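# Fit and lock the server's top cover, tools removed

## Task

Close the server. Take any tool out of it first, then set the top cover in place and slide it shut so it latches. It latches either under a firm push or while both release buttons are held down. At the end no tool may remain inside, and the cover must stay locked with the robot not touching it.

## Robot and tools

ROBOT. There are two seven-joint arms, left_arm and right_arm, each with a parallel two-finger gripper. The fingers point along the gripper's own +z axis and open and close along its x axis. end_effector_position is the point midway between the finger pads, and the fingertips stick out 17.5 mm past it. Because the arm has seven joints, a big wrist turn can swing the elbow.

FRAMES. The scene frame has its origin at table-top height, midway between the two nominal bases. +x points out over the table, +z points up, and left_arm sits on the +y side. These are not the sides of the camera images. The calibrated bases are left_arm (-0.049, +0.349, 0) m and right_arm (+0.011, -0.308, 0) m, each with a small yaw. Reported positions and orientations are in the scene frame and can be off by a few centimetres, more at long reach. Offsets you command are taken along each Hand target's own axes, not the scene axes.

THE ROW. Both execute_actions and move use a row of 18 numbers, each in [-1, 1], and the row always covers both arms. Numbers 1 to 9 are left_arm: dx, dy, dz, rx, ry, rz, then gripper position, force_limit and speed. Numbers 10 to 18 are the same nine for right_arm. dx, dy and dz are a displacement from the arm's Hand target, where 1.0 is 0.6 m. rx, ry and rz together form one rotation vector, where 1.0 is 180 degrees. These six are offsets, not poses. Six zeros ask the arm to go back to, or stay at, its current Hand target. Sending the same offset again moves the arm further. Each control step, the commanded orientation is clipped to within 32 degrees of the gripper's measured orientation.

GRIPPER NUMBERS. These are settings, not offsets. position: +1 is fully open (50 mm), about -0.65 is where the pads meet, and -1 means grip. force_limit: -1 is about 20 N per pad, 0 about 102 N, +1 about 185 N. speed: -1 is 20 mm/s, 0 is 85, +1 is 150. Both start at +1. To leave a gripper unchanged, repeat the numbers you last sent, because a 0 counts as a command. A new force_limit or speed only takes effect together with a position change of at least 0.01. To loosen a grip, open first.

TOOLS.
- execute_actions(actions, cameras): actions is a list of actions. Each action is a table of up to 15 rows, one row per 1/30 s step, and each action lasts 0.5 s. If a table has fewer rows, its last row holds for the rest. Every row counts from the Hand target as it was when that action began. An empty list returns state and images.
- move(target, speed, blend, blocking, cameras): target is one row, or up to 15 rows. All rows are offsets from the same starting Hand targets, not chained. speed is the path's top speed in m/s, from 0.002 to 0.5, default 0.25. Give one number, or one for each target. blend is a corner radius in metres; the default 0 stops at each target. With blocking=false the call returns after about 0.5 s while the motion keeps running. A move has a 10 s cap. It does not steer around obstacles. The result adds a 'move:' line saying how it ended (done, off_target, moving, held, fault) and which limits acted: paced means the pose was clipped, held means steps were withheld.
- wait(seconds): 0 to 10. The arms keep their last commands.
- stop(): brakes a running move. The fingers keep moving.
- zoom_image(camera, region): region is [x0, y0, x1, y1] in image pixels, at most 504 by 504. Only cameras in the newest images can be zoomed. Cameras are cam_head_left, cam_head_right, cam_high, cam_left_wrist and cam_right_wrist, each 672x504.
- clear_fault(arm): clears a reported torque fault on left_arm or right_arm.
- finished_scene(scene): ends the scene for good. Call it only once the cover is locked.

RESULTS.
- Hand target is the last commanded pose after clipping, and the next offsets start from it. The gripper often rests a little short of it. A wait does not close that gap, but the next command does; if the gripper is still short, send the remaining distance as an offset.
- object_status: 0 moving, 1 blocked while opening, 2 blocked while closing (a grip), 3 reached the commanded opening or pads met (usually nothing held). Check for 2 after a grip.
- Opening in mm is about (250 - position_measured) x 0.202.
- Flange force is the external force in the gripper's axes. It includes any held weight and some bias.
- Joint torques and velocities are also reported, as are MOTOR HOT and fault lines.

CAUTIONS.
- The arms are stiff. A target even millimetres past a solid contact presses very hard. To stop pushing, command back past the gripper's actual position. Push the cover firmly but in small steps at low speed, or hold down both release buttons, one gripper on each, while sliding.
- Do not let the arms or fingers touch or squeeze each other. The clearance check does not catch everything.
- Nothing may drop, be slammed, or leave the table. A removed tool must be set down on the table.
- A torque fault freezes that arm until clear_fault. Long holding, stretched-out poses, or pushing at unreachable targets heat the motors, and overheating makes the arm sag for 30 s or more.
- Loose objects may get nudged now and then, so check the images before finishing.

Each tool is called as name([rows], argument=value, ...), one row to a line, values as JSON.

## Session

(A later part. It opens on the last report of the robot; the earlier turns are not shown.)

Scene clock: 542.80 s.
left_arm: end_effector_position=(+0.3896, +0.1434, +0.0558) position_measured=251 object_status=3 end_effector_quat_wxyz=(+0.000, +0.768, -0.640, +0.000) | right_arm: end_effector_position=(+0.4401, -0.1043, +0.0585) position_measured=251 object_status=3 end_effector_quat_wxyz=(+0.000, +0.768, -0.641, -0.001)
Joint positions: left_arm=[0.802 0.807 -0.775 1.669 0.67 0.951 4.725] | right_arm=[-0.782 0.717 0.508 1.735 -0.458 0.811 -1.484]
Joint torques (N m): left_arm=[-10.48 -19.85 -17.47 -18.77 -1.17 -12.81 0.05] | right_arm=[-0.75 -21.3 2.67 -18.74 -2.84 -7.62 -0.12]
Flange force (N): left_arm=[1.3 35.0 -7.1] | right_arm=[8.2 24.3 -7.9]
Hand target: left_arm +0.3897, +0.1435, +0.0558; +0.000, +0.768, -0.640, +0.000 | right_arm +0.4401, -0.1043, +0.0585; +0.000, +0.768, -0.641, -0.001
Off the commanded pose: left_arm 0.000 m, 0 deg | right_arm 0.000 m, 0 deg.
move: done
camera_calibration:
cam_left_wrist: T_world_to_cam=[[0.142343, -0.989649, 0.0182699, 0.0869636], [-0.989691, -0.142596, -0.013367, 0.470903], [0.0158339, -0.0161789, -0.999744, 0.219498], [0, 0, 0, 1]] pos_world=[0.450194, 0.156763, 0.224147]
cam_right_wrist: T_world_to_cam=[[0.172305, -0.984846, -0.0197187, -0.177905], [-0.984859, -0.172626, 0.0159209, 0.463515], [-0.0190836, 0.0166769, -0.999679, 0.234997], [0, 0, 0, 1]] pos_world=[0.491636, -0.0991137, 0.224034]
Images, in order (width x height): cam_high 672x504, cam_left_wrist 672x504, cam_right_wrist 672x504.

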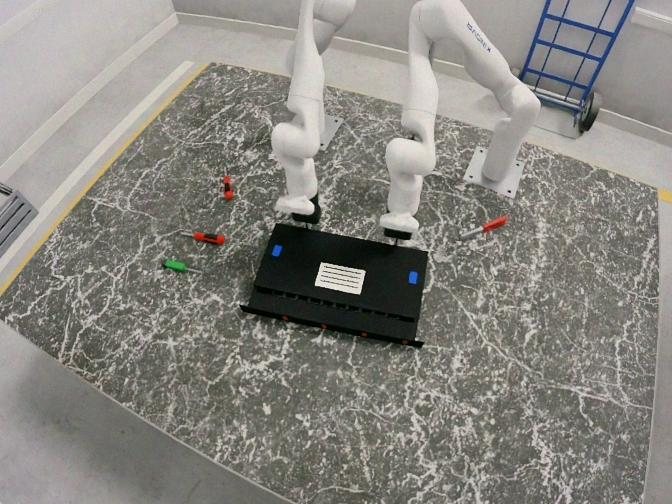

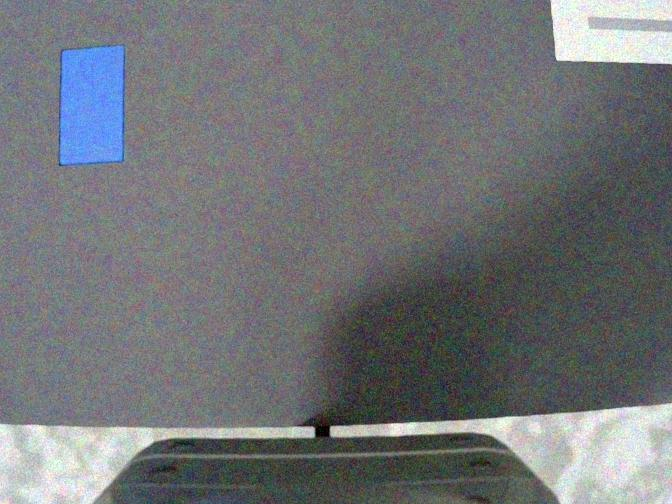

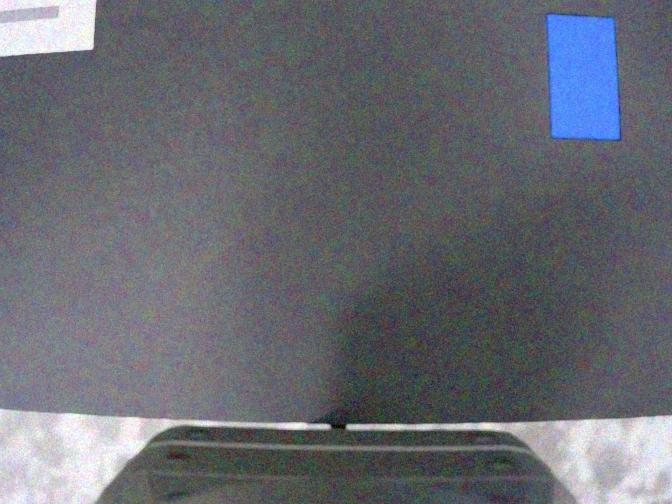

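wait(seconds=0, cameras=["cam_head_left","cam_head_right"])

zoom_image(camera="cam_head_left", region=[175, 270, 235, 310])

zoom_image(camera="cam_head_left", region=[330, 245, 390, 285])

zoom_image(camera="cam_head_left", region=[170, 195, 400, 315])

Scene clock: 549.97 s.
left_arm: end_effector_position=(+0.3897, +0.1435, +0.0558) position_measured=251 object_status=3 end_effector_quat_wxyz=(+0.000, +0.768, -0.640, +0.000) | right_arm: end_effector_position=(+0.4401, -0.1043, +0.0585) position_measured=251 object_status=3 end_effector_quat_wxyz=(+0.000, +0.768, -0.641, +0.000)
Joint positions: left_arm=[0.802 0.807 -0.775 1.669 0.67 0.951 4.725] | right_arm=[-0.782 0.717 0.508 1.735 -0.458 0.811 -1.484]
Joint torques (N m): left_arm=[-10.8 -19.85 -17.79 -19.1 -1.2 -13.13 0.03] | right_arm=[-0.88 -21.39 2.7 -19.1 -2.9 -7.77 -0.15]
Flange force (N): left_arm=[1.4 36.0 -7.3] | right_arm=[8.8 25.0 -7.8]
Hand target: left_arm +0.3897, +0.1435, +0.0558; +0.000, +0.768, -0.640, +0.000 | right_arm +0.4401, -0.1043, +0.0585; +0.000, +0.768, -0.641, +0.000
Tool commands: left_gripper/position=-0.66 left_gripper/force_limit=-0.8 left_gripper/speed=+0.0 right_gripper/position=-0.66 right_gripper/force_limit=-0.8 right_gripper/speed=+0.0
Off the commanded pose: left_arm 0.000 m, 0 deg | right_arm 0.000 m, 0 deg.
Images, in order (width x height): cam_head_left 672x504, cam_head_right 672x504.

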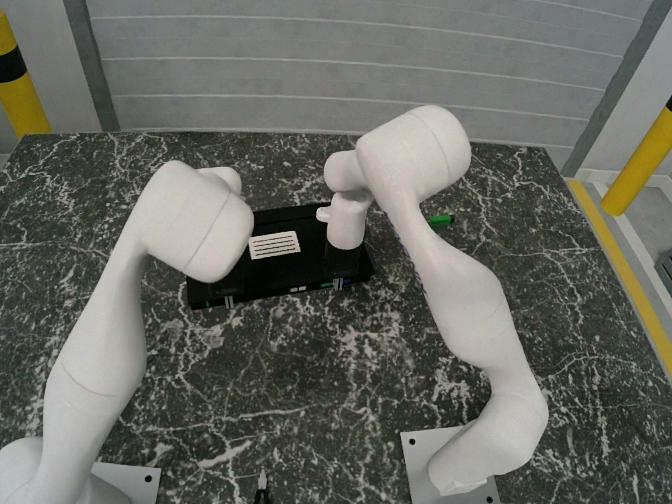

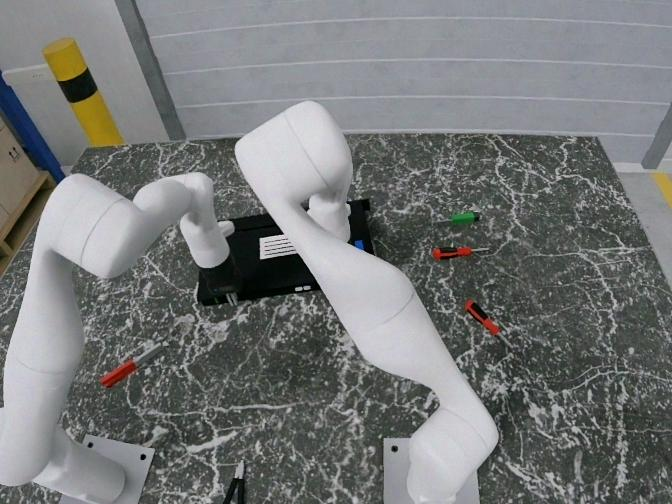

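Scaled by 8.400 from the camera's 672x504 image, which has a finer 960x720 frame.

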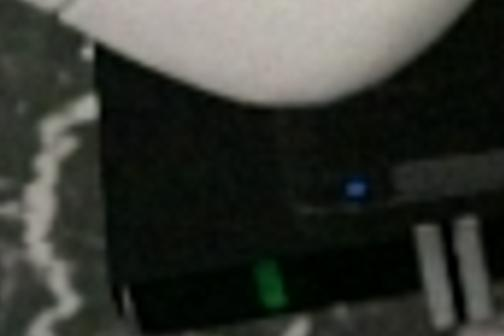

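Scaled by 8.400 from the camera's 672x504 image, which has a finer 960x720 frame.

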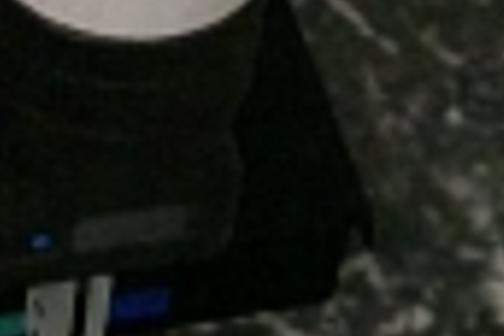

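Scaled by 2.191 from the camera's 672x504 image, which has a finer 960x720 frame.

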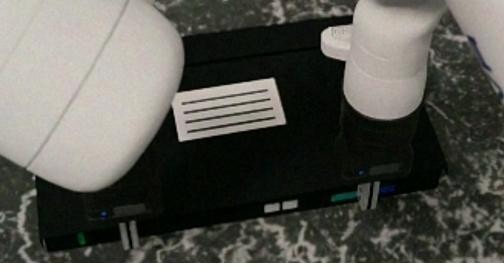

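move(target=[0,-0.003,0,0,0,0,-0.66,-0.8,0, 0,-0.003,0,0,0,0,-0.66,-0.8,0], speed=0.02, cameras=["cam_high","cam_left_wrist","cam_right_wrist"])

zoom_image(camera="cam_high", region=[235, 255, 315, 335])

zoom_image(camera="cam_high", region=[365, 275, 445, 355])

Scene clock: 556.27 s.
left_arm: end_effector_position=(+0.3918, +0.1440, +0.0558) position_measured=251 object_status=3 end_effector_quat_wxyz=(+0.000, +0.768, -0.640, +0.000) | right_arm: end_effector_position=(+0.4420, -0.1038, +0.0585) position_measured=251 object_status=3 end_effector_quat_wxyz=(+0.000, +0.768, -0.641, +0.000)
Joint positions: left_arm=[0.798 0.809 -0.775 1.663 0.669 0.953 4.725] | right_arm=[-0.78 0.72 0.508 1.728 -0.458 0.815 -1.484]
Joint torques (N m): left_arm=[-9.3 -21.86 -16.82 -18.83 -0.93 -11.87 0.07] | right_arm=[1.56 -22.82 5.75 -16.53 -1.2 -6.3 -0.17]
Flange force (N): left_arm=[0.4 32.0 -2.5] | right_arm=[2.0 19.4 -0.5]
Hand target: left_arm +0.3915, +0.1438, +0.0558; +0.000, +0.768, -0.640, +0.000 | right_arm +0.4419, -0.1039, +0.0585; +0.000, +0.768, -0.641, +0.000
Off the commanded pose: left_arm 0.000 m, 0 deg | right_arm 0.000 m, 0 deg.
move: done
camera_calibration:
cam_left_wrist: T_world_to_cam=[[0.142639, -0.98961, 0.0180745, 0.087162], [-0.989637, -0.1429, -0.0140956, 0.473253], [0.016532, -0.0158766, -0.999737, 0.219214], [0, 0, 0, 1]] pos_world=[0.452292, 0.157365, 0.224252]
cam_right_wrist: T_world_to_cam=[[0.172505, -0.984809, -0.0198489, -0.177805], [-0.984831, -0.172821, 0.0154914, 0.465536], [-0.0186863, 0.0168755, -0.999683, 0.234947], [0, 0, 0, 1]] pos_world=[0.493537, -0.0986143, 0.224131]
Images, in order (width x height): cam_high 672x504, cam_left_wrist 672x504, cam_right_wrist 672x504.

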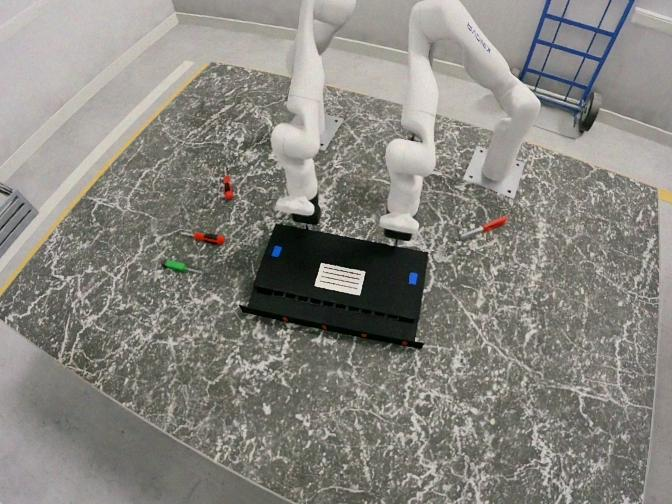

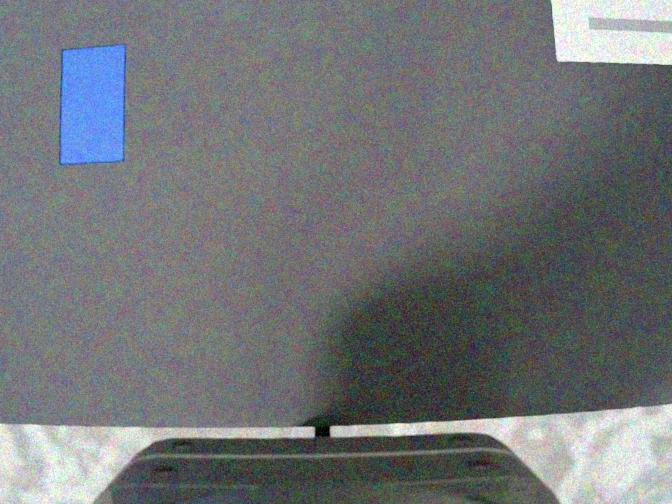

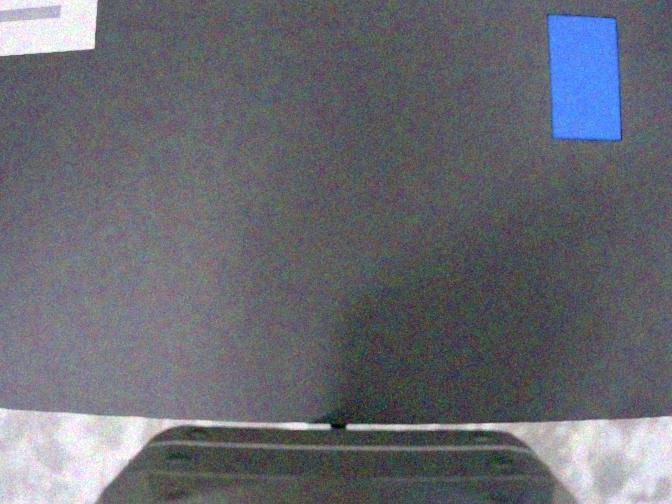

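Scaled by 6.300 from the camera's 672x504 image, which has a finer 960x720 frame.

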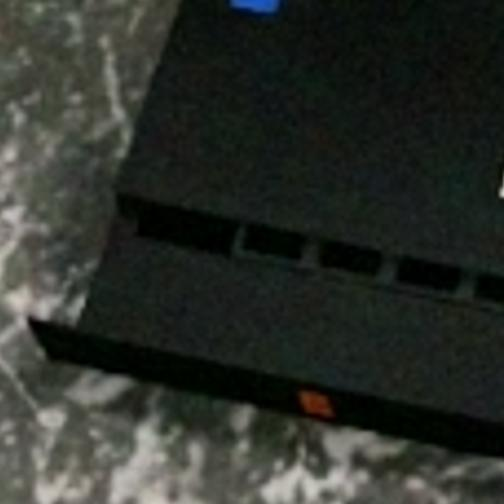

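Scaled by 6.300 from the camera's 672x504 image, which has a finer 960x720 frame.

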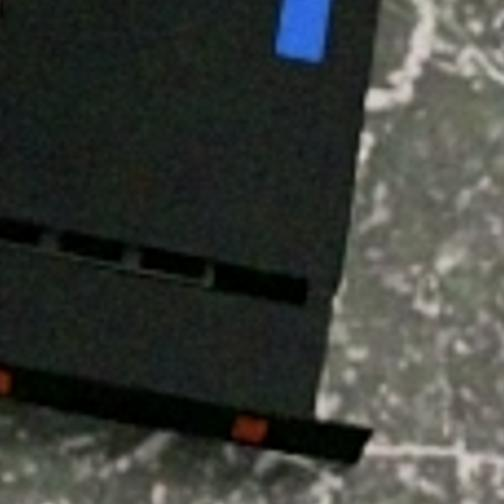

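move([
  [0,0.01,0,0,0,0,-0.66,-0.8,0, 0,0.01,0,0,0,0,-0.66,-0.8,0],
  [0,0.01,-0.08,0,0,0,-0.66,-0.8,0, 0,0.01,-0.08,0,0,0,-0.66,-0.8,0],
  [-0.1,-0.0872,-0.08,0,0,0,-0.66,-0.8,0, 0.1,-0.0872,-0.08,0,0,0,-0.66,-0.8,0],
  [-0.1,-0.0872,-0.0325,0,0,0,-0.66,-0.8,0, 0.1,-0.0872,-0.0325,0,0,0,-0.66,-0.8,0],
], speed=[0.06,0.15,0.2,0.05], blend=[0.003,0.015,0.015,0])

move(target=[0,0,0.0067,0,0,0,-0.66,-0.8,0, 0,0,0.0067,0,0,0,-0.66,-0.8,0], speed=0.02)

Scene clock: 588.07 s.
left_arm: end_effector_position=(+0.4321, +0.2123, +0.0753) position_measured=251 object_status=3 end_effector_quat_wxyz=(+0.000, +0.768, -0.640, +0.000) | right_arm: end_effector_position=(+0.5041, -0.1536, +0.0779) position_measured=251 object_status=3 end_effector_quat_wxyz=(+0.000, +0.768, -0.641, -0.001)
Joint positions: left_arm=[0.635 0.802 -0.787 1.594 0.64 1.02 4.605] | right_arm=[-0.623 0.76 0.522 1.561 -0.44 0.941 -1.383]
Joint torques (N m): left_arm=[1.85 -19.75 -3.79 -6.26 0.16 0.08 0.28] | right_arm=[0.8 -19.15 3.54 -6.35 0.18 -0.22 -0.06]
Flange force (N): left_arm=[-3.1 -3.6 -0.6] | right_arm=[-1.6 0.1 -3.3]
Hand target: left_arm +0.4321, +0.2123, +0.0753; +0.000, +0.768, -0.640, +0.000 | right_arm +0.5041, -0.1536, +0.0779; +0.000, +0.768, -0.641, -0.001
Off the commanded pose: left_arm 0.000 m, 0 deg | right_arm 0.000 m, 0 deg.
move: done; blend cut to 0.0143 m at target 3

Scene clock: 588.77 s.
left_arm: end_effector_position=(+0.4321, +0.2123, +0.0713) position_measured=251 object_status=3 end_effector_quat_wxyz=(+0.000, +0.768, -0.640, +0.000) | right_arm: end_effector_position=(+0.5041, -0.1536, +0.0739) position_measured=251 object_status=3 end_effector_quat_wxyz=(+0.000, +0.768, -0.641, +0.000)
Joint positions: left_arm=[0.633 0.808 -0.783 1.597 0.645 1.012 4.601] | right_arm=[-0.621 0.765 0.519 1.565 -0.444 0.932 -1.381]
Joint torques (N m): left_arm=[1.82 -19.75 -3.77 -6.23 0.19 0.08 0.31] | right_arm=[0.75 -19.18 3.65 -6.3 0.15 -0.21 -0.09]
Flange force (N): left_arm=[-3.2 -3.3 -0.7] | right_arm=[-1.5 0.1 -3.2]
Hand target: left_arm +0.4321, +0.2123, +0.0713; +0.000, +0.768, -0.640, +0.000 | right_arm +0.5041, -0.1536, +0.0739; +0.000, +0.768, -0.641, +0.000
Off the commanded pose: left_arm 0.000 m, 0 deg | right_arm 0.000 m, 0 deg.
move: done

move(target=[0,0,0.005,0,0,0,-0.66,-0.8,0, 0,0,0.005,0,0,0,-0.66,-0.8,0], speed=0.02)

move(target=[0,0,0.004,0,0,0,-0.66,-0.8,0, 0,0,0.004,0,0,0,-0.66,-0.8,0], speed=0.02)

Scene clock: 592.93 s.
left_arm: end_effector_position=(+0.4321, +0.2123, +0.0683) position_measured=251 object_status=3 end_effector_quat_wxyz=(+0.000, +0.768, -0.640, +0.000) | right_arm: end_effector_position=(+0.5041, -0.1536, +0.0709) position_measured=251 object_status=3 end_effector_quat_wxyz=(+0.000, +0.768, -0.641, +0.000)
Joint positions: left_arm=[0.631 0.812 -0.78 1.6 0.649 1.005 4.598] | right_arm=[-0.62 0.77 0.517 1.567 -0.446 0.925 -1.379]
Joint torques (N m): left_arm=[1.8 -19.77 -3.72 -6.17 0.12 0.1 0.32] | right_arm=[0.75 -19.23 3.56 -6.19 0.2 -0.24 -0.09]
Flange force (N): left_arm=[-3.2 -3.3 -0.6] | right_arm=[-1.5 -0.3 -3.3]
Hand target: left_arm +0.4321, +0.2123, +0.0683; +0.000, +0.768, -0.640, +0.000 | right_arm +0.5041, -0.1536, +0.0709; +0.000, +0.768, -0.641, +0.000
Off the commanded pose: left_arm 0.000 m, 0 deg | right_arm 0.000 m, 0 deg.
move: done

Scene clock: 593.63 s.
left_arm: end_effector_position=(+0.4321, +0.2123, +0.0659) position_measured=251 object_status=3 end_effector_quat_wxyz=(+0.000, +0.768, -0.640, +0.000) | right_arm: end_effector_position=(+0.5041, -0.1536, +0.0685) position_measured=251 object_status=3 end_effector_quat_wxyz=(+0.000, +0.768, -0.641, -0.001)
Joint positions: left_arm=[0.63 0.816 -0.778 1.602 0.652 1 4.596] | right_arm=[-0.619 0.773 0.515 1.569 -0.448 0.919 -1.377]
Joint torques (N m): left_arm=[1.84 -19.79 -3.76 -6.12 0.1 0.06 0.26] | right_arm=[0.81 -19.28 3.58 -6.19 0.17 -0.18 -0.06]
Flange force (N): left_arm=[-3.1 -3.4 -0.7] | right_arm=[-1.7 0.0 -3.2]
Hand target: left_arm +0.4321, +0.2123, +0.0659; +0.000, +0.768, -0.640, +0.000 | right_arm +0.5041, -0.1536, +0.0685; +0.000, +0.768, -0.641, -0.001
Off the commanded pose: left_arm 0.000 m, 0 deg | right_arm 0.000 m, 0 deg.
move: done

move(target=[0,0,0.004,0,0,0,-0.66,-0.8,0, 0,0,0.004,0,0,0,-0.66,-0.8,0], speed=0.02)

move(target=[0,0,0.0033,0,0,0,-0.66,-0.8,0, 0,0,0.0033,0,0,0,-0.66,-0.8,0], speed=0.02)

Scene clock: 596.80 s.
left_arm: end_effector_position=(+0.4321, +0.2123, +0.0636) position_measured=251 object_status=3 end_effector_quat_wxyz=(+0.000, +0.768, -0.640, +0.000) | right_arm: end_effector_position=(+0.5041, -0.1536, +0.0661) position_measured=251 object_status=3 end_effector_quat_wxyz=(+0.000, +0.768, -0.641, +0.000)
Joint positions: left_arm=[0.629 0.819 -0.776 1.604 0.655 0.995 4.593] | right_arm=[-0.618 0.777 0.513 1.571 -0.45 0.914 -1.375]
Joint torques (N m): left_arm=[1.47 -14.01 -1.94 -5.57 0.78 -1.47 0.24] | right_arm=[0.8 -14.66 2.65 -5.55 -0.08 -1.35 -0.11]
Flange force (N): left_arm=[-4.8 1.7 -15.7] | right_arm=[-1.1 3.5 -14.2]
Hand target: left_arm +0.4321, +0.2123, +0.0635; +0.000, +0.768, -0.640, +0.000 | right_arm +0.5041, -0.1536, +0.0661; +0.000, +0.768, -0.641, -0.001
Off the commanded pose: left_arm 0.000 m, 0 deg | right_arm 0.000 m, 0 deg.
move: done

Scene clock: 597.50 s.
left_arm: end_effector_position=(+0.4322, +0.2123, +0.0617) position_measured=251 object_status=3 end_effector_quat_wxyz=(+0.000, +0.768, -0.640, +0.000) | right_arm: end_effector_position=(+0.5041, -0.1536, +0.0642) position_measured=251 object_status=3 end_effector_quat_wxyz=(+0.000, +0.768, -0.641, +0.000)
Joint positions: left_arm=[0.628 0.822 -0.774 1.606 0.658 0.991 4.591] | right_arm=[-0.617 0.78 0.511 1.573 -0.452 0.909 -1.374]
Joint torques (N m): left_arm=[0.35 14.13 7.47 -3.79 4.8 -10.08 0.21] | right_arm=[1.22 11.36 -3.46 -4.77 -2.14 -9.56 -0.11]
Flange force (N): left_arm=[-14.1 26.0 -91.6] | right_arm=[1.3 30.4 -79.1]
Hand target: left_arm +0.4321, +0.2123, +0.0615; +0.000, +0.768, -0.640, +0.000 | right_arm +0.5041, -0.1536, +0.0641; +0.000, +0.768, -0.641, -0.001
Off the commanded pose: left_arm 0.000 m, 0 deg | right_arm 0.000 m, 0 deg.
move: done

move([
  [0,0,-0.015,0,0,0,-0.66,-0.8,0, 0,0,-0.015,0,0,0,-0.66,-0.8,0],
  [0,-0.2,-0.015,0,0,0,-0.66,-0.8,0, 0,-0.2,-0.015,0,0,0,-0.66,-0.8,0],
  [0,-0.2,-0.0063,0,0,0,-0.66,-0.8,0, 0,-0.2,-0.0063,0,0,0,-0.66,-0.8,0],
], speed=[0.05,0.12,0.03])

move(target=[0,0,0.0025,0,0,0,-0.66,-0.8,0, 0,0,0.0025,0,0,0,-0.66,-0.8,0], speed=0.02)

Scene clock: 608.63 s.
left_arm: end_effector_position=(+0.5501, +0.2339, +0.0653) position_measured=251 object_status=3 end_effector_quat_wxyz=(+0.000, +0.768, -0.640, +0.000) | right_arm: end_effector_position=(+0.6221, -0.1322, +0.0678) position_measured=251 object_status=3 end_effector_quat_wxyz=(+0.000, +0.768, -0.641, -0.001)
Joint positions: left_arm=[0.417 1.009 -0.744 1.129 0.654 1.229 4.66] | right_arm=[-0.488 1.017 0.509 1.021 -0.46 1.205 -1.454]
Joint torques (N m): left_arm=[1.81 -24.51 -3.81 -6.88 0.14 0 0.28] | right_arm=[0.79 -24.49 3.71 -7.31 0.15 -0.19 -0.06]
Flange force (N): left_arm=[-2.4 -3.6 -1.4] | right_arm=[-1.4 -0.4 -2.7]
Hand target: left_arm +0.5501, +0.2339, +0.0653; +0.000, +0.768, -0.640, +0.000 | right_arm +0.6222, -0.1322, +0.0678; +0.000, +0.768, -0.641, +0.000
Off the commanded pose: left_arm 0.000 m, 0 deg | right_arm 0.000 m, 0 deg.
move: done

Scene clock: 609.33 s.
left_arm: end_effector_position=(+0.5502, +0.2339, +0.0639) position_measured=251 object_status=3 end_effector_quat_wxyz=(+0.000, +0.768, -0.640, +0.000) | right_arm: end_effector_position=(+0.6222, -0.1322, +0.0663) position_measured=251 object_status=3 end_effector_quat_wxyz=(+0.000, +0.768, -0.641, +0.000)
Joint positions: left_arm=[0.417 1.011 -0.743 1.131 0.655 1.226 4.66] | right_arm=[-0.488 1.018 0.508 1.022 -0.461 1.202 -1.453]
Joint torques (N m): left_arm=[1.37 -18.56 -2.41 -5.69 0.47 -1.17 0.24] | right_arm=[1.01 -10.69 1.17 -4.53 -0.28 -3.12 -0.1]
Flange force (N): left_arm=[-3.1 0.3 -12.9] | right_arm=[-0.7 9.0 -28.0]
Hand target: left_arm +0.5501, +0.2339, +0.0638; +0.000, +0.768, -0.640, +0.000 | right_arm +0.6221, -0.1322, +0.0663; +0.000, +0.768, -0.641, +0.000
Off the commanded pose: left_arm 0.000 m, 0 deg | right_arm 0.000 m, 0 deg.
move: done

move([
  [0,0,-0.01,0,0,0,-0.66,-0.8,0, 0,0,-0.01,0,0,0,-0.66,-0.8,0],
  [0,-0.125,-0.01,0,0,0,-0.66,-0.8,0, 0,-0.125,-0.01,0,0,0,-0.66,-0.8,0],
  [0,-0.125,-0.001,0,0,0,-0.66,-0.8,0, 0,-0.125,-0.001,0,0,0,-0.66,-0.8,0],
], speed=[0.05,0.12,0.03])

move(target=[0,0,0.0025,0,0,0,-0.66,-0.8,0, 0,0,0.0025,0,0,0,-0.66,-0.8,0], speed=0.02, cameras=["cam_high","cam_right_wrist","cam_left_wrist"])

Scene clock: 616.63 s.
left_arm: end_effector_position=(+0.6239, +0.2474, +0.0644) position_measured=251 object_status=3 end_effector_quat_wxyz=(+0.000, +0.768, -0.640, +0.000) | right_arm: end_effector_position=(+0.6960, -0.1188, +0.0670) position_measured=251 object_status=3 end_effector_quat_wxyz=(+0.000, +0.768, -0.641, +0.000)
Joint positions: left_arm=[0.258 1.169 -0.719 0.7 0.66 1.424 4.765] | right_arm=[-0.357 1.258 0.505 0.433 -0.48 1.501 -1.578]
Joint torques (N m): left_arm=[1.77 -25.72 -2.05 -6.55 0.15 0.11 0.34] | right_arm=[-0.29 -13.35 0.08 -4.22 -0.46 -2.9 -0.07]
Flange force (N): left_arm=[-2.2 -3.6 -4.3] | right_arm=no reading
Hand target: left_arm +0.6239, +0.2474, +0.0644; +0.000, +0.768, -0.640, +0.000 | right_arm +0.6959, -0.1188, +0.0668; +0.000, +0.768, -0.641, +0.000
Off the commanded pose: left_arm 0.000 m, 0 deg | right_arm 0.000 m, 0 deg.
move: done

Scene clock: 617.33 s.
left_arm: end_effector_position=(+0.6239, +0.2474, +0.0630) position_measured=251 object_status=3 end_effector_quat_wxyz=(+0.000, +0.768, -0.640, +0.000) | right_arm: end_effector_position=(+0.6960, -0.1188, +0.0654) position_measured=251 object_status=3 end_effector_quat_wxyz=(+0.000, +0.768, -0.641, +0.000)
Joint positions: left_arm=[0.258 1.171 -0.719 0.702 0.66 1.421 4.765] | right_arm=[-0.357 1.259 0.505 0.436 -0.48 1.497 -1.577]
Joint torques (N m): left_arm=[1.36 -9.92 0.68 -3.73 1.17 -3.87 0.2] | right_arm=[-0.14 1.82 -1.45 -0.11 -0.67 -5.4 -0.13]
Flange force (N): left_arm=[-4.6 6.0 -32.4] | right_arm=no reading
Hand target: left_arm +0.6239, +0.2474, +0.0629; +0.000, +0.768, -0.640, +0.000 | right_arm +0.6959, -0.1188, +0.0653; +0.000, +0.768, -0.641, +0.000
Off the commanded pose: left_arm 0.000 m, 0 deg | right_arm 0.000 m, 0 deg.
move: done
camera_calibration:
cam_left_wrist: T_world_to_cam=[[0.14245, -0.989634, 0.0182143, 0.156341], [-0.989671, -0.142706, -0.0136757, 0.717799], [0.0161332, -0.016078, -0.999741, 0.224439], [0, 0, 0, 1]] pos_world=[0.684493, 0.260764, 0.231349]
cam_right_wrist: T_world_to_cam=[[0.172405, -0.984827, -0.0197838, -0.2361], [-0.984845, -0.172724, 0.0157062, 0.712972], [-0.018885, 0.0167762, -0.999681, 0.24698], [0, 0, 0, 1]] pos_world=[0.747536, -0.113514, 0.231032]
Images, in order (width x height): cam_high 672x504, cam_left_wrist 672x504, cam_right_wrist 672x504.

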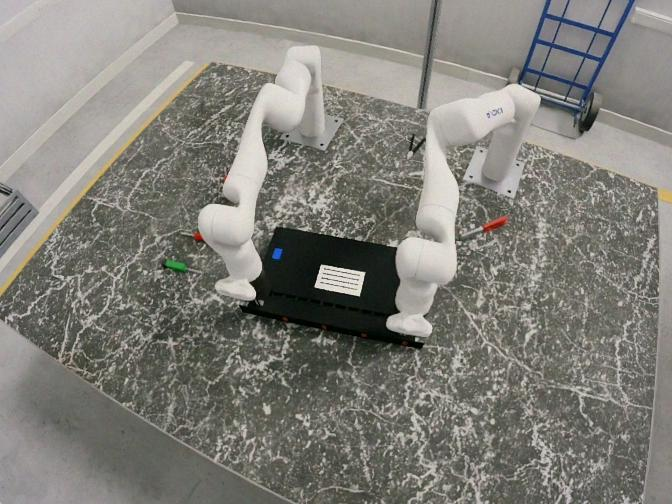

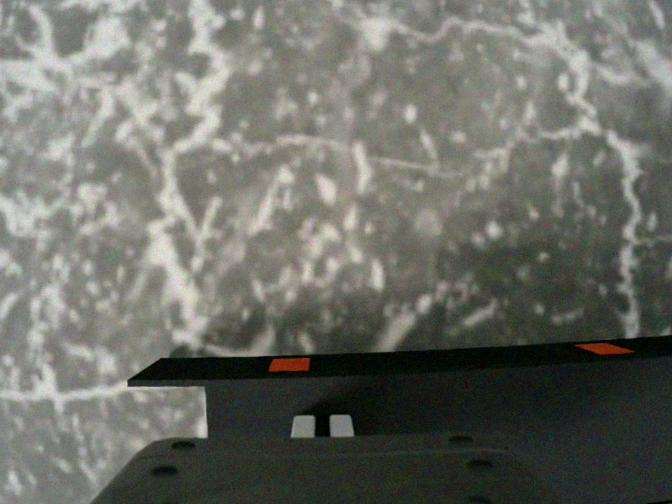

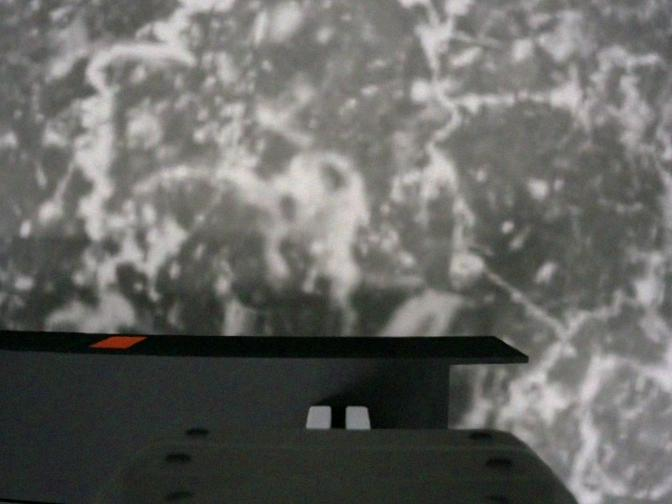

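move([
  [0,0,-0.095,0,0,0,1,-0.8,0, 0,0,-0.091,0,0,0,1,-0.8,0],
  [-0.1078,0.2377,-0.095,0,0,0.5044,1,-0.8,0, 0.1073,0.2382,-0.091,0,0,-0.5,1,-0.8,0],
  [-0.1078,0.2377,0.0162,0,0,0.5044,1,-0.8,0, 0.1073,0.2382,0.0157,0,0,-0.5,1,-0.8,0],
  [-0.0711,0.2377,0.0162,0,0,0.5044,1,-0.8,0, 0.0706,0.2382,0.0157,0,0,-0.5,1,-0.8,0],
], speed=[0.15,0.4,0.12,0.04], blend=[0.02,0.01,0,0], cameras=["cam_high","cam_right_wrist","cam_left_wrist","cam_head_left"])

zoom_image(camera="cam_high", region=[225, 220, 345, 340])

zoom_image(camera="cam_high", region=[340, 235, 450, 355])

Scene clock: 659.90 s.
left_arm: end_effector_position=(+0.4759, +0.2640, +0.0532) position_measured=3 object_status=3 end_effector_quat_wxyz=(+0.000, -0.084, +0.996, +0.000) | right_arm: end_effector_position=(+0.5630, -0.1865, +0.0560) position_measured=3 object_status=3 end_effector_quat_wxyz=(+0.000, +0.996, +0.089, +0.000)
Joint positions: left_arm=[0.325 0.81 -0.464 1.496 0.414 0.935 3.104] | right_arm=[-0.349 0.837 0.228 1.373 -0.207 0.956 0.07]
Joint torques (N m): left_arm=[8.83 -22 5.59 -9.94 3.66 -0.39 -0.13] | right_arm=[-13 -22.33 -12.61 -8.91 -7.75 -0.16 -0.93]
Flange force (N): left_arm=[0.5 17.5 -4.0] | right_arm=[-0.7 24.4 -5.4]
Hand target: left_arm +0.4759, +0.2637, +0.0532; +0.000, -0.084, +0.997, +0.000 | right_arm +0.5629, -0.1860, +0.0560; +0.000, +0.996, +0.090, +0.000
Off the commanded pose: left_arm 0.000 m, 0 deg | right_arm 0.000 m, 0 deg.
move: done
camera_calibration:
cam_left_wrist: T_world_to_cam=[[-0.991469, -0.129006, 0.0186256, 0.506407], [-0.12926, 0.991524, -0.0131186, -0.135388], [-0.0167753, -0.0154143, -0.99974, 0.232813], [0, 0, 0, 1]] pos_world=[0.488492, 0.203158, 0.221545]
cam_right_wrist: T_world_to_cam=[[0.984911, 0.171918, -0.0198377, -0.521794], [0.172224, -0.984945, 0.0148867, -0.232304], [-0.0169798, -0.0180786, -0.999692, 0.228692], [0, 0, 0, 1]] pos_world=[0.557812, -0.134966, 0.221729]
Images, in order (width x height): cam_head_left 672x504, cam_high 672x504, cam_left_wrist 672x504, cam_right_wrist 672x504.

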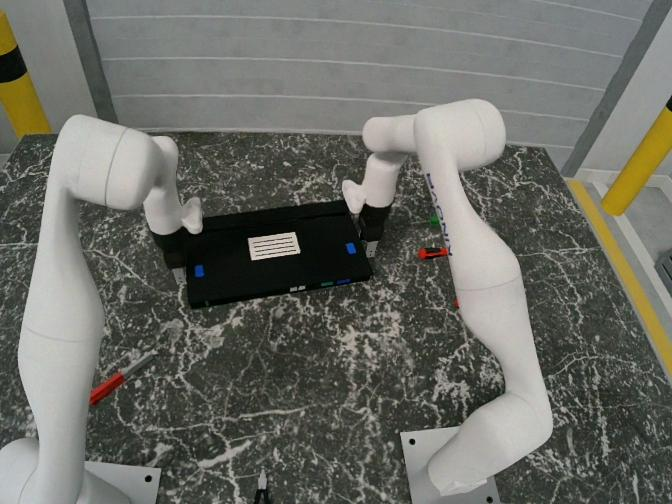

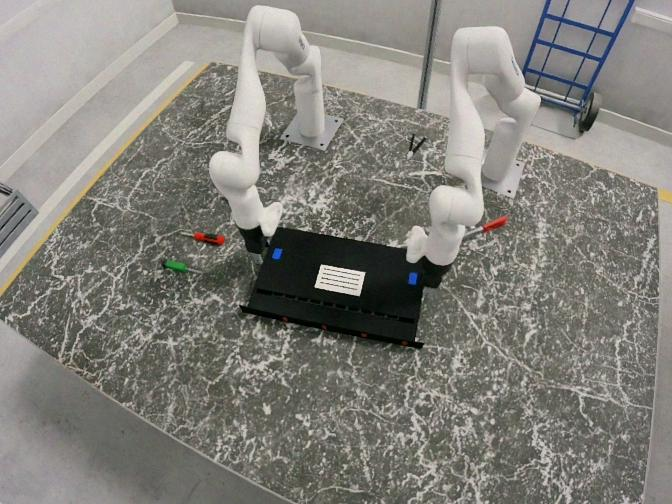

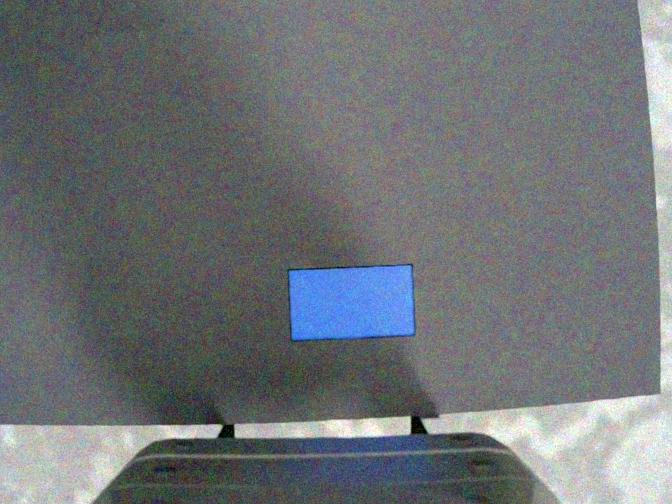

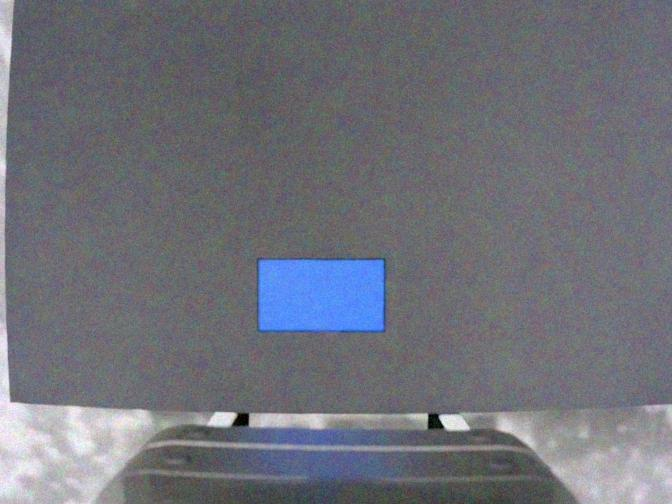

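Scaled by 4.200 from the camera's 672x504 image, which has a finer 960x720 frame.

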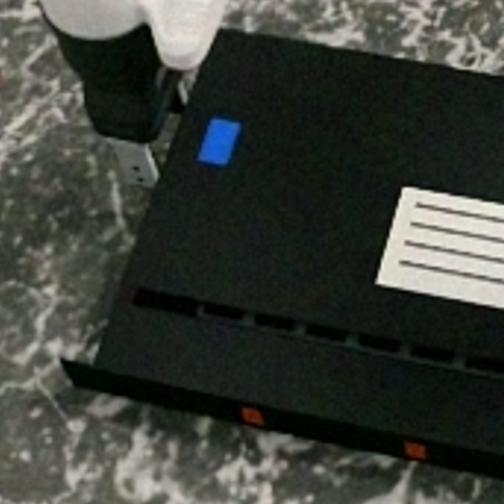

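Scaled by 4.200 from the camera's 672x504 image, which has a finer 960x720 frame.

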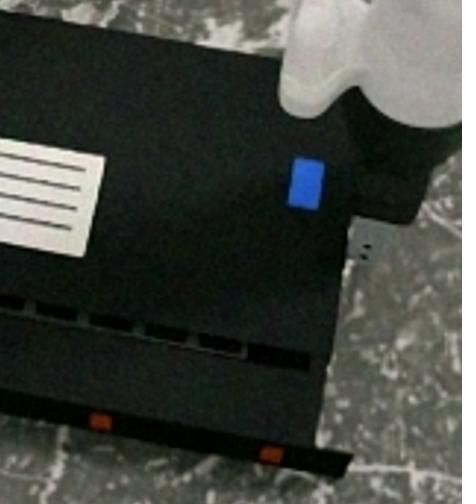

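move(target=[0,-0.0042,0,0,0,-0.002,1,-0.8,0, 0,-0.0017,0,0,0,0.0028,1,-0.8,0], speed=0.02)

Scene clock: 681.00 s.
left_arm: end_effector_position=(+0.4763, +0.2614, +0.0532) position_measured=3 object_status=3 end_effector_quat_wxyz=(+0.000, -0.087, +0.996, +0.000) | right_arm: end_effector_position=(+0.5627, -0.1851, +0.0560) position_measured=3 object_status=3 end_effector_quat_wxyz=(+0.000, +0.996, +0.085, +0.000)
Joint positions: left_arm=[0.33 0.811 -0.465 1.493 0.415 0.937 3.115] | right_arm=[-0.351 0.838 0.229 1.373 -0.209 0.956 0.061]
Joint torques (N m): left_arm=[22.35 -20.69 20.3 -17.27 10.73 -3.1 -0.96] | right_arm=[-21.43 -22.37 -21.44 -10.54 -12.63 -0.59 -1.54]
Flange force (N): left_arm=[10.2 46.2 -17.0] | right_arm=[-2.5 40.5 -8.0]
Hand target: left_arm +0.4763, +0.2612, +0.0532; +0.000, -0.087, +0.996, +0.000 | right_arm +0.5627, -0.1850, +0.0560; +0.000, +0.996, +0.085, +0.000
Off the commanded pose: left_arm 0.000 m, 0 deg | right_arm 0.000 m, 0 deg.
move: done

move(target=[0,-0.0005,0,0,0,-0.0056,1,-0.8,0, 0,-0.0005,0,0,0,-0.0083,1,-0.8,0], speed=0.02)

Scene clock: 691.40 s.
left_arm: end_effector_position=(+0.4764, +0.2609, +0.0532) position_measured=3 object_status=3 end_effector_quat_wxyz=(+0.000, -0.095, +0.995, +0.000) | right_arm: end_effector_position=(+0.5627, -0.1847, +0.0560) position_measured=3 object_status=3 end_effector_quat_wxyz=(+0.000, +0.995, +0.098, +0.000)
Joint positions: left_arm=[0.333 0.812 -0.469 1.492 0.419 0.938 3.13] | right_arm=[-0.349 0.837 0.223 1.372 -0.203 0.955 0.082]
Joint torques (N m): left_arm=[21.55 -22.07 19.38 -13.81 11.13 -0.67 0.59] | right_arm=[-22.93 -21.54 -22.36 -8.32 -10.51 1.28 0.97]
Flange force (N): left_arm=[-0.1 44.4 -11.5] | right_arm=[1.3 38.5 -6.7]
Hand target: left_arm +0.4764, +0.2609, +0.0532; +0.000, -0.095, +0.995, +0.000 | right_arm +0.5627, -0.1847, +0.0560; +0.000, +0.995, +0.098, +0.000
Off the commanded pose: left_arm 0.000 m, 0 deg | right_arm 0.000 m, 0 deg.
move: done

move([
  [0,-0.0008,0,0,0,0.001,1,-0.8,0, 0,-0.0008,0,0,0,0.0033,1,-0.8,0],
  [0,-0.0008,-0.005,0,0,0.001,1,-0.8,0, 0,-0.0008,-0.005,0,0,0.0033,1,-0.8,0],
], speed=0.02)

Scene clock: 696.57 s.
left_arm: end_effector_position=(+0.4764, +0.2604, +0.0561) position_measured=3 object_status=3 end_effector_quat_wxyz=(+0.000, -0.094, +0.996, +0.000) | right_arm: end_effector_position=(+0.5625, -0.1842, +0.0590) position_measured=3 object_status=3 end_effector_quat_wxyz=(+0.000, +0.996, +0.093, +0.000)
Joint positions: left_arm=[0.334 0.808 -0.47 1.489 0.416 0.945 3.131] | right_arm=[-0.351 0.833 0.226 1.37 -0.204 0.962 0.071]
Joint torques (N m): left_arm=[23.36 -35.23 18.67 -20.22 11.42 -0.38 -0.18] | right_arm=[-24.05 -26.75 -23.8 -12.92 -14.19 -0.45 -1.67]
Flange force (N): left_arm=[0.4 46.6 13.9] | right_arm=[-4.0 45.4 -0.2]
Hand target: left_arm +0.4765, +0.2605, +0.0562; +0.000, -0.094, +0.996, +0.000 | right_arm +0.5626, -0.1842, +0.0590; +0.000, +0.996, +0.093, +0.000
Off the commanded pose: left_arm 0.000 m, 0 deg | right_arm 0.000 m, 0 deg.
move: done

move(target=[0,0,-0.003,0,0,0,1,-0.8,0, 0,0,-0.003,0,0,-0.0017,1,-0.8,0], speed=0.02)

Scene clock: 700.93 s.
left_arm: end_effector_position=(+0.4765, +0.2605, +0.0580) position_measured=3 object_status=3 end_effector_quat_wxyz=(+0.000, -0.094, +0.996, +0.000) | right_arm: end_effector_position=(+0.5626, -0.1842, +0.0608) position_measured=3 object_status=3 end_effector_quat_wxyz=(+0.000, +0.995, +0.096, +0.000)
Joint positions: left_arm=[0.335 0.805 -0.471 1.488 0.414 0.949 3.132] | right_arm=[-0.351 0.831 0.226 1.368 -0.203 0.966 0.076]
Joint torques (N m): left_arm=[23.59 -34.89 19.05 -19.15 11.47 0.38 -0.22] | right_arm=[-23.76 -26.49 -23.39 -12.16 -13.35 0.14 -0.81]
Flange force (N): left_arm=[-1.9 46.1 14.2] | right_arm=[-2.6 43.3 0.3]
Hand target: left_arm +0.4765, +0.2605, +0.0580; +0.000, -0.094, +0.996, +0.000 | right_arm +0.5626, -0.1842, +0.0608; +0.000, +0.995, +0.096, +0.000
Off the commanded pose: left_arm 0.000 m, 0 deg | right_arm 0.000 m, 0 deg.
move: done

wait(seconds=0, cameras=["cam_high","cam_left_wrist","cam_right_wrist"])

zoom_image(camera="cam_high", region=[235, 255, 315, 335])

zoom_image(camera="cam_high", region=[365, 275, 445, 355])

Scene clock: 705.70 s.
left_arm: end_effector_position=(+0.4765, +0.2605, +0.0580) position_measured=3 object_status=3 end_effector_quat_wxyz=(+0.000, -0.094, +0.996, +0.000) | right_arm: end_effector_position=(+0.5626, -0.1842, +0.0608) position_measured=3 object_status=3 end_effector_quat_wxyz=(+0.000, +0.995, +0.096, +0.000)
Joint positions: left_arm=[0.335 0.805 -0.471 1.488 0.414 0.949 3.132] | right_arm=[-0.351 0.831 0.226 1.368 -0.203 0.966 0.076]
Joint torques (N m): left_arm=[23.7 -35.03 19.12 -19.18 11.46 0.39 -0.21] | right_arm=[-23.83 -26.52 -23.54 -12.15 -13.34 0.16 -0.81]
Flange force (N): left_arm=[-2.1 46.3 14.4] | right_arm=[-2.5 43.4 0.3]
Hand target: left_arm +0.4765, +0.2605, +0.0580; +0.000, -0.094, +0.996, +0.000 | right_arm +0.5626, -0.1842, +0.0608; +0.000, +0.995, +0.096, +0.000
Tool commands: left_gripper/position=+1.0 left_gripper/force_limit=-0.8 left_gripper/speed=+0.0 right_gripper/position=+1.0 right_gripper/force_limit=-0.8 right_gripper/speed=+0.0
Off the commanded pose: left_arm 0.000 m, 0 deg | right_arm 0.000 m, 0 deg.
camera_calibration:
cam_left_wrist: T_world_to_cam=[[-0.988621, -0.149267, 0.0186339, 0.510347], [-0.149526, 0.988668, -0.0133572, -0.121329], [-0.0164289, -0.0159915, -0.999737, 0.237539], [0, 0, 0, 1]] pos_world=[0.490301, 0.199931, 0.226346]
cam_right_wrist: T_world_to_cam=[[0.982639, 0.184471, -0.0197776, -0.518094], [0.184767, -0.982678, 0.0143396, -0.236717], [-0.0167897, -0.0177449, -0.999702, 0.233448], [0, 0, 0, 1]] pos_world=[0.556756, -0.132901, 0.226527]
Images, in order (width x height): cam_high 672x504, cam_left_wrist 672x504, cam_right_wrist 672x504.

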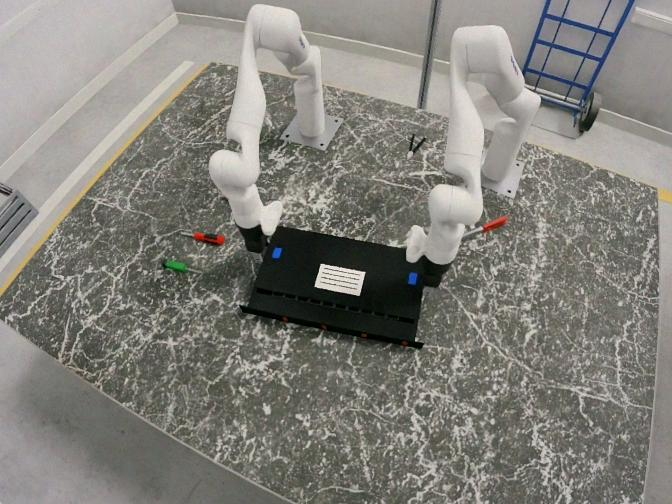

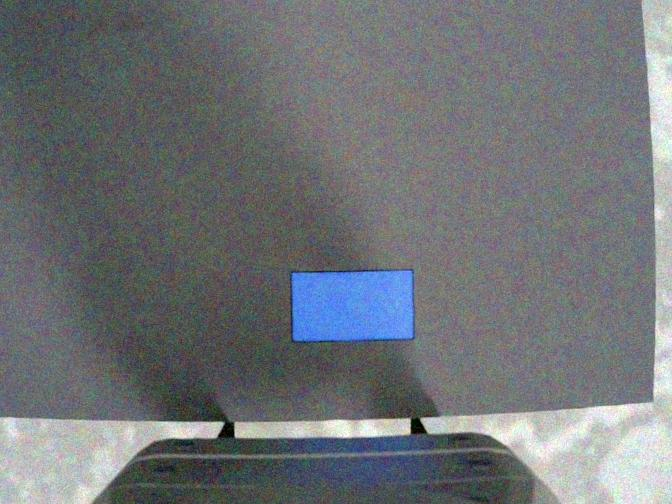

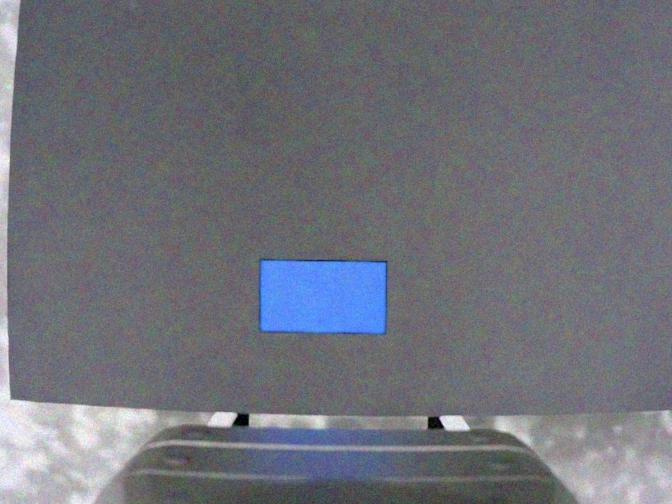

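Scaled by 6.300 from the camera's 672x504 image, which has a finer 960x720 frame.

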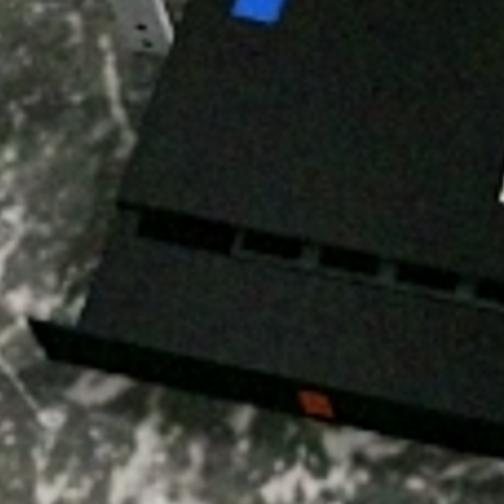

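Scaled by 6.300 from the camera's 672x504 image, which has a finer 960x720 frame.

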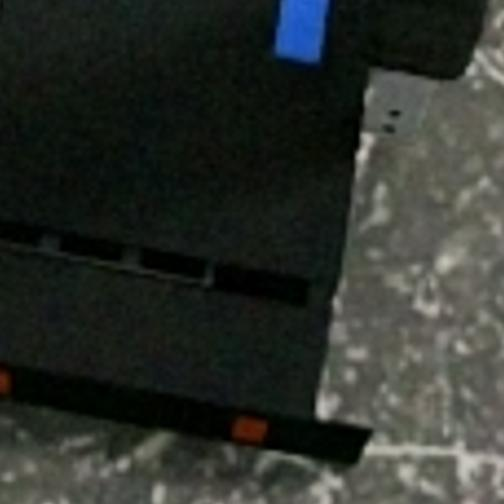

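move(target=[-0.0033,0,0,0,0,0.0028,1,-0.8,0, -0.0033,0,0,0,0,0.0028,1,-0.8,0], speed=0.02)

move(target=[0,0,0.004,0,0,0,1,-0.8,0, 0,0,0.004,0,0,0,1,-0.8,0], speed=0.02, cameras=["cam_high"])

zoom_image(camera="cam_high", region=[235, 275, 315, 335])

zoom_image(camera="cam_high", region=[365, 295, 445, 355])

Scene clock: 715.27 s.
left_arm: end_effector_position=(+0.4785, +0.2608, +0.0580) position_measured=3 object_status=3 end_effector_quat_wxyz=(+0.000, -0.090, +0.996, +0.000) | right_arm: end_effector_position=(+0.5606, -0.1846, +0.0608) position_measured=3 object_status=3 end_effector_quat_wxyz=(+0.000, +0.996, +0.091, +0.000)
Joint positions: left_arm=[0.331 0.808 -0.469 1.48 0.412 0.952 3.124] | right_arm=[-0.353 0.827 0.227 1.377 -0.204 0.961 0.068]
Joint torques (N m): left_arm=[23.9 -31.75 19.73 -26.2 12.46 -5.99 -1.04] | right_arm=[-23.88 -24.59 -24.2 -3.84 -13.5 6.12 -1.45]
Flange force (N): left_arm=[17.5 51.8 -0.2] | right_arm=[16.1 44.1 3.9]
Hand target: left_arm +0.4785, +0.2608, +0.0580; +0.000, -0.090, +0.996, +0.000 | right_arm +0.5606, -0.1846, +0.0608; +0.000, +0.996, +0.091, +0.000
Off the commanded pose: left_arm 0.000 m, 0 deg | right_arm 0.000 m, 0 deg.
move: done

Scene clock: 715.97 s.
left_arm: end_effector_position=(+0.4785, +0.2609, +0.0557) position_measured=3 object_status=3 end_effector_quat_wxyz=(+0.000, -0.090, +0.996, +0.000) | right_arm: end_effector_position=(+0.5606, -0.1846, +0.0584) position_measured=3 object_status=3 end_effector_quat_wxyz=(+0.000, +0.996, +0.091, +0.000)
Joint positions: left_arm=[0.331 0.812 -0.468 1.482 0.414 0.947 3.123] | right_arm=[-0.353 0.83 0.227 1.379 -0.206 0.956 0.07]
Joint torques (N m): left_arm=[26.93 -19.07 25.22 -13.32 11.95 0.39 -1.21] | right_arm=[-24.57 -14.52 -25.68 -3.51 -13.92 2.32 -1.59]
Flange force (N): left_arm=[-0.1 51.1 -17.3] | right_arm=[6.9 45.9 -19.3]
Hand target: left_arm +0.4784, +0.2608, +0.0556; +0.000, -0.090, +0.996, +0.000 | right_arm +0.5606, -0.1846, +0.0584; +0.000, +0.996, +0.091, +0.000
Off the commanded pose: left_arm 0.000 m, 0 deg | right_arm 0.000 m, 0 deg.
move: done
Images, in order (width x height): cam_high 672x504.

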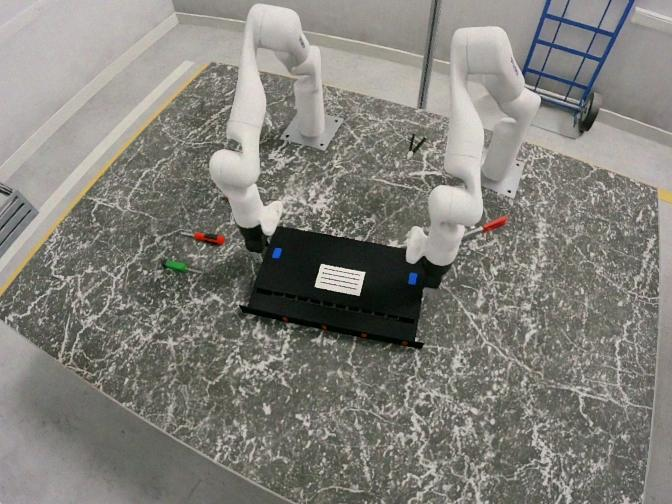

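Scaled by 6.300 from the camera's 672x504 image, which has a finer 960x720 frame.

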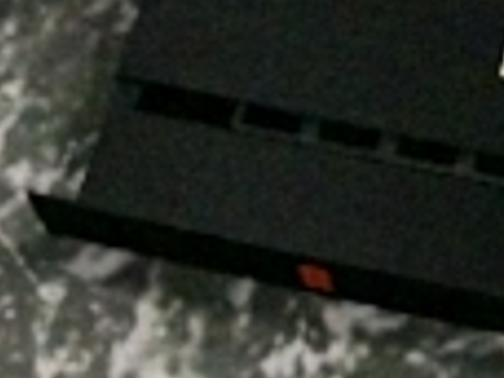

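Scaled by 6.300 from the camera's 672x504 image, which has a finer 960x720 frame.

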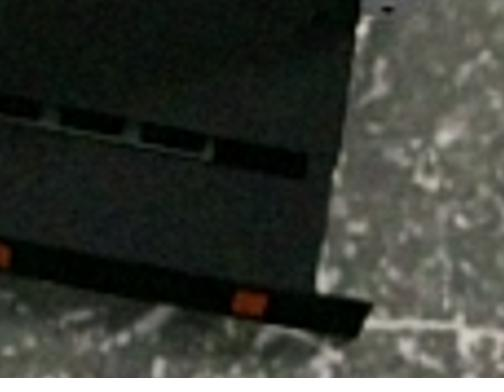

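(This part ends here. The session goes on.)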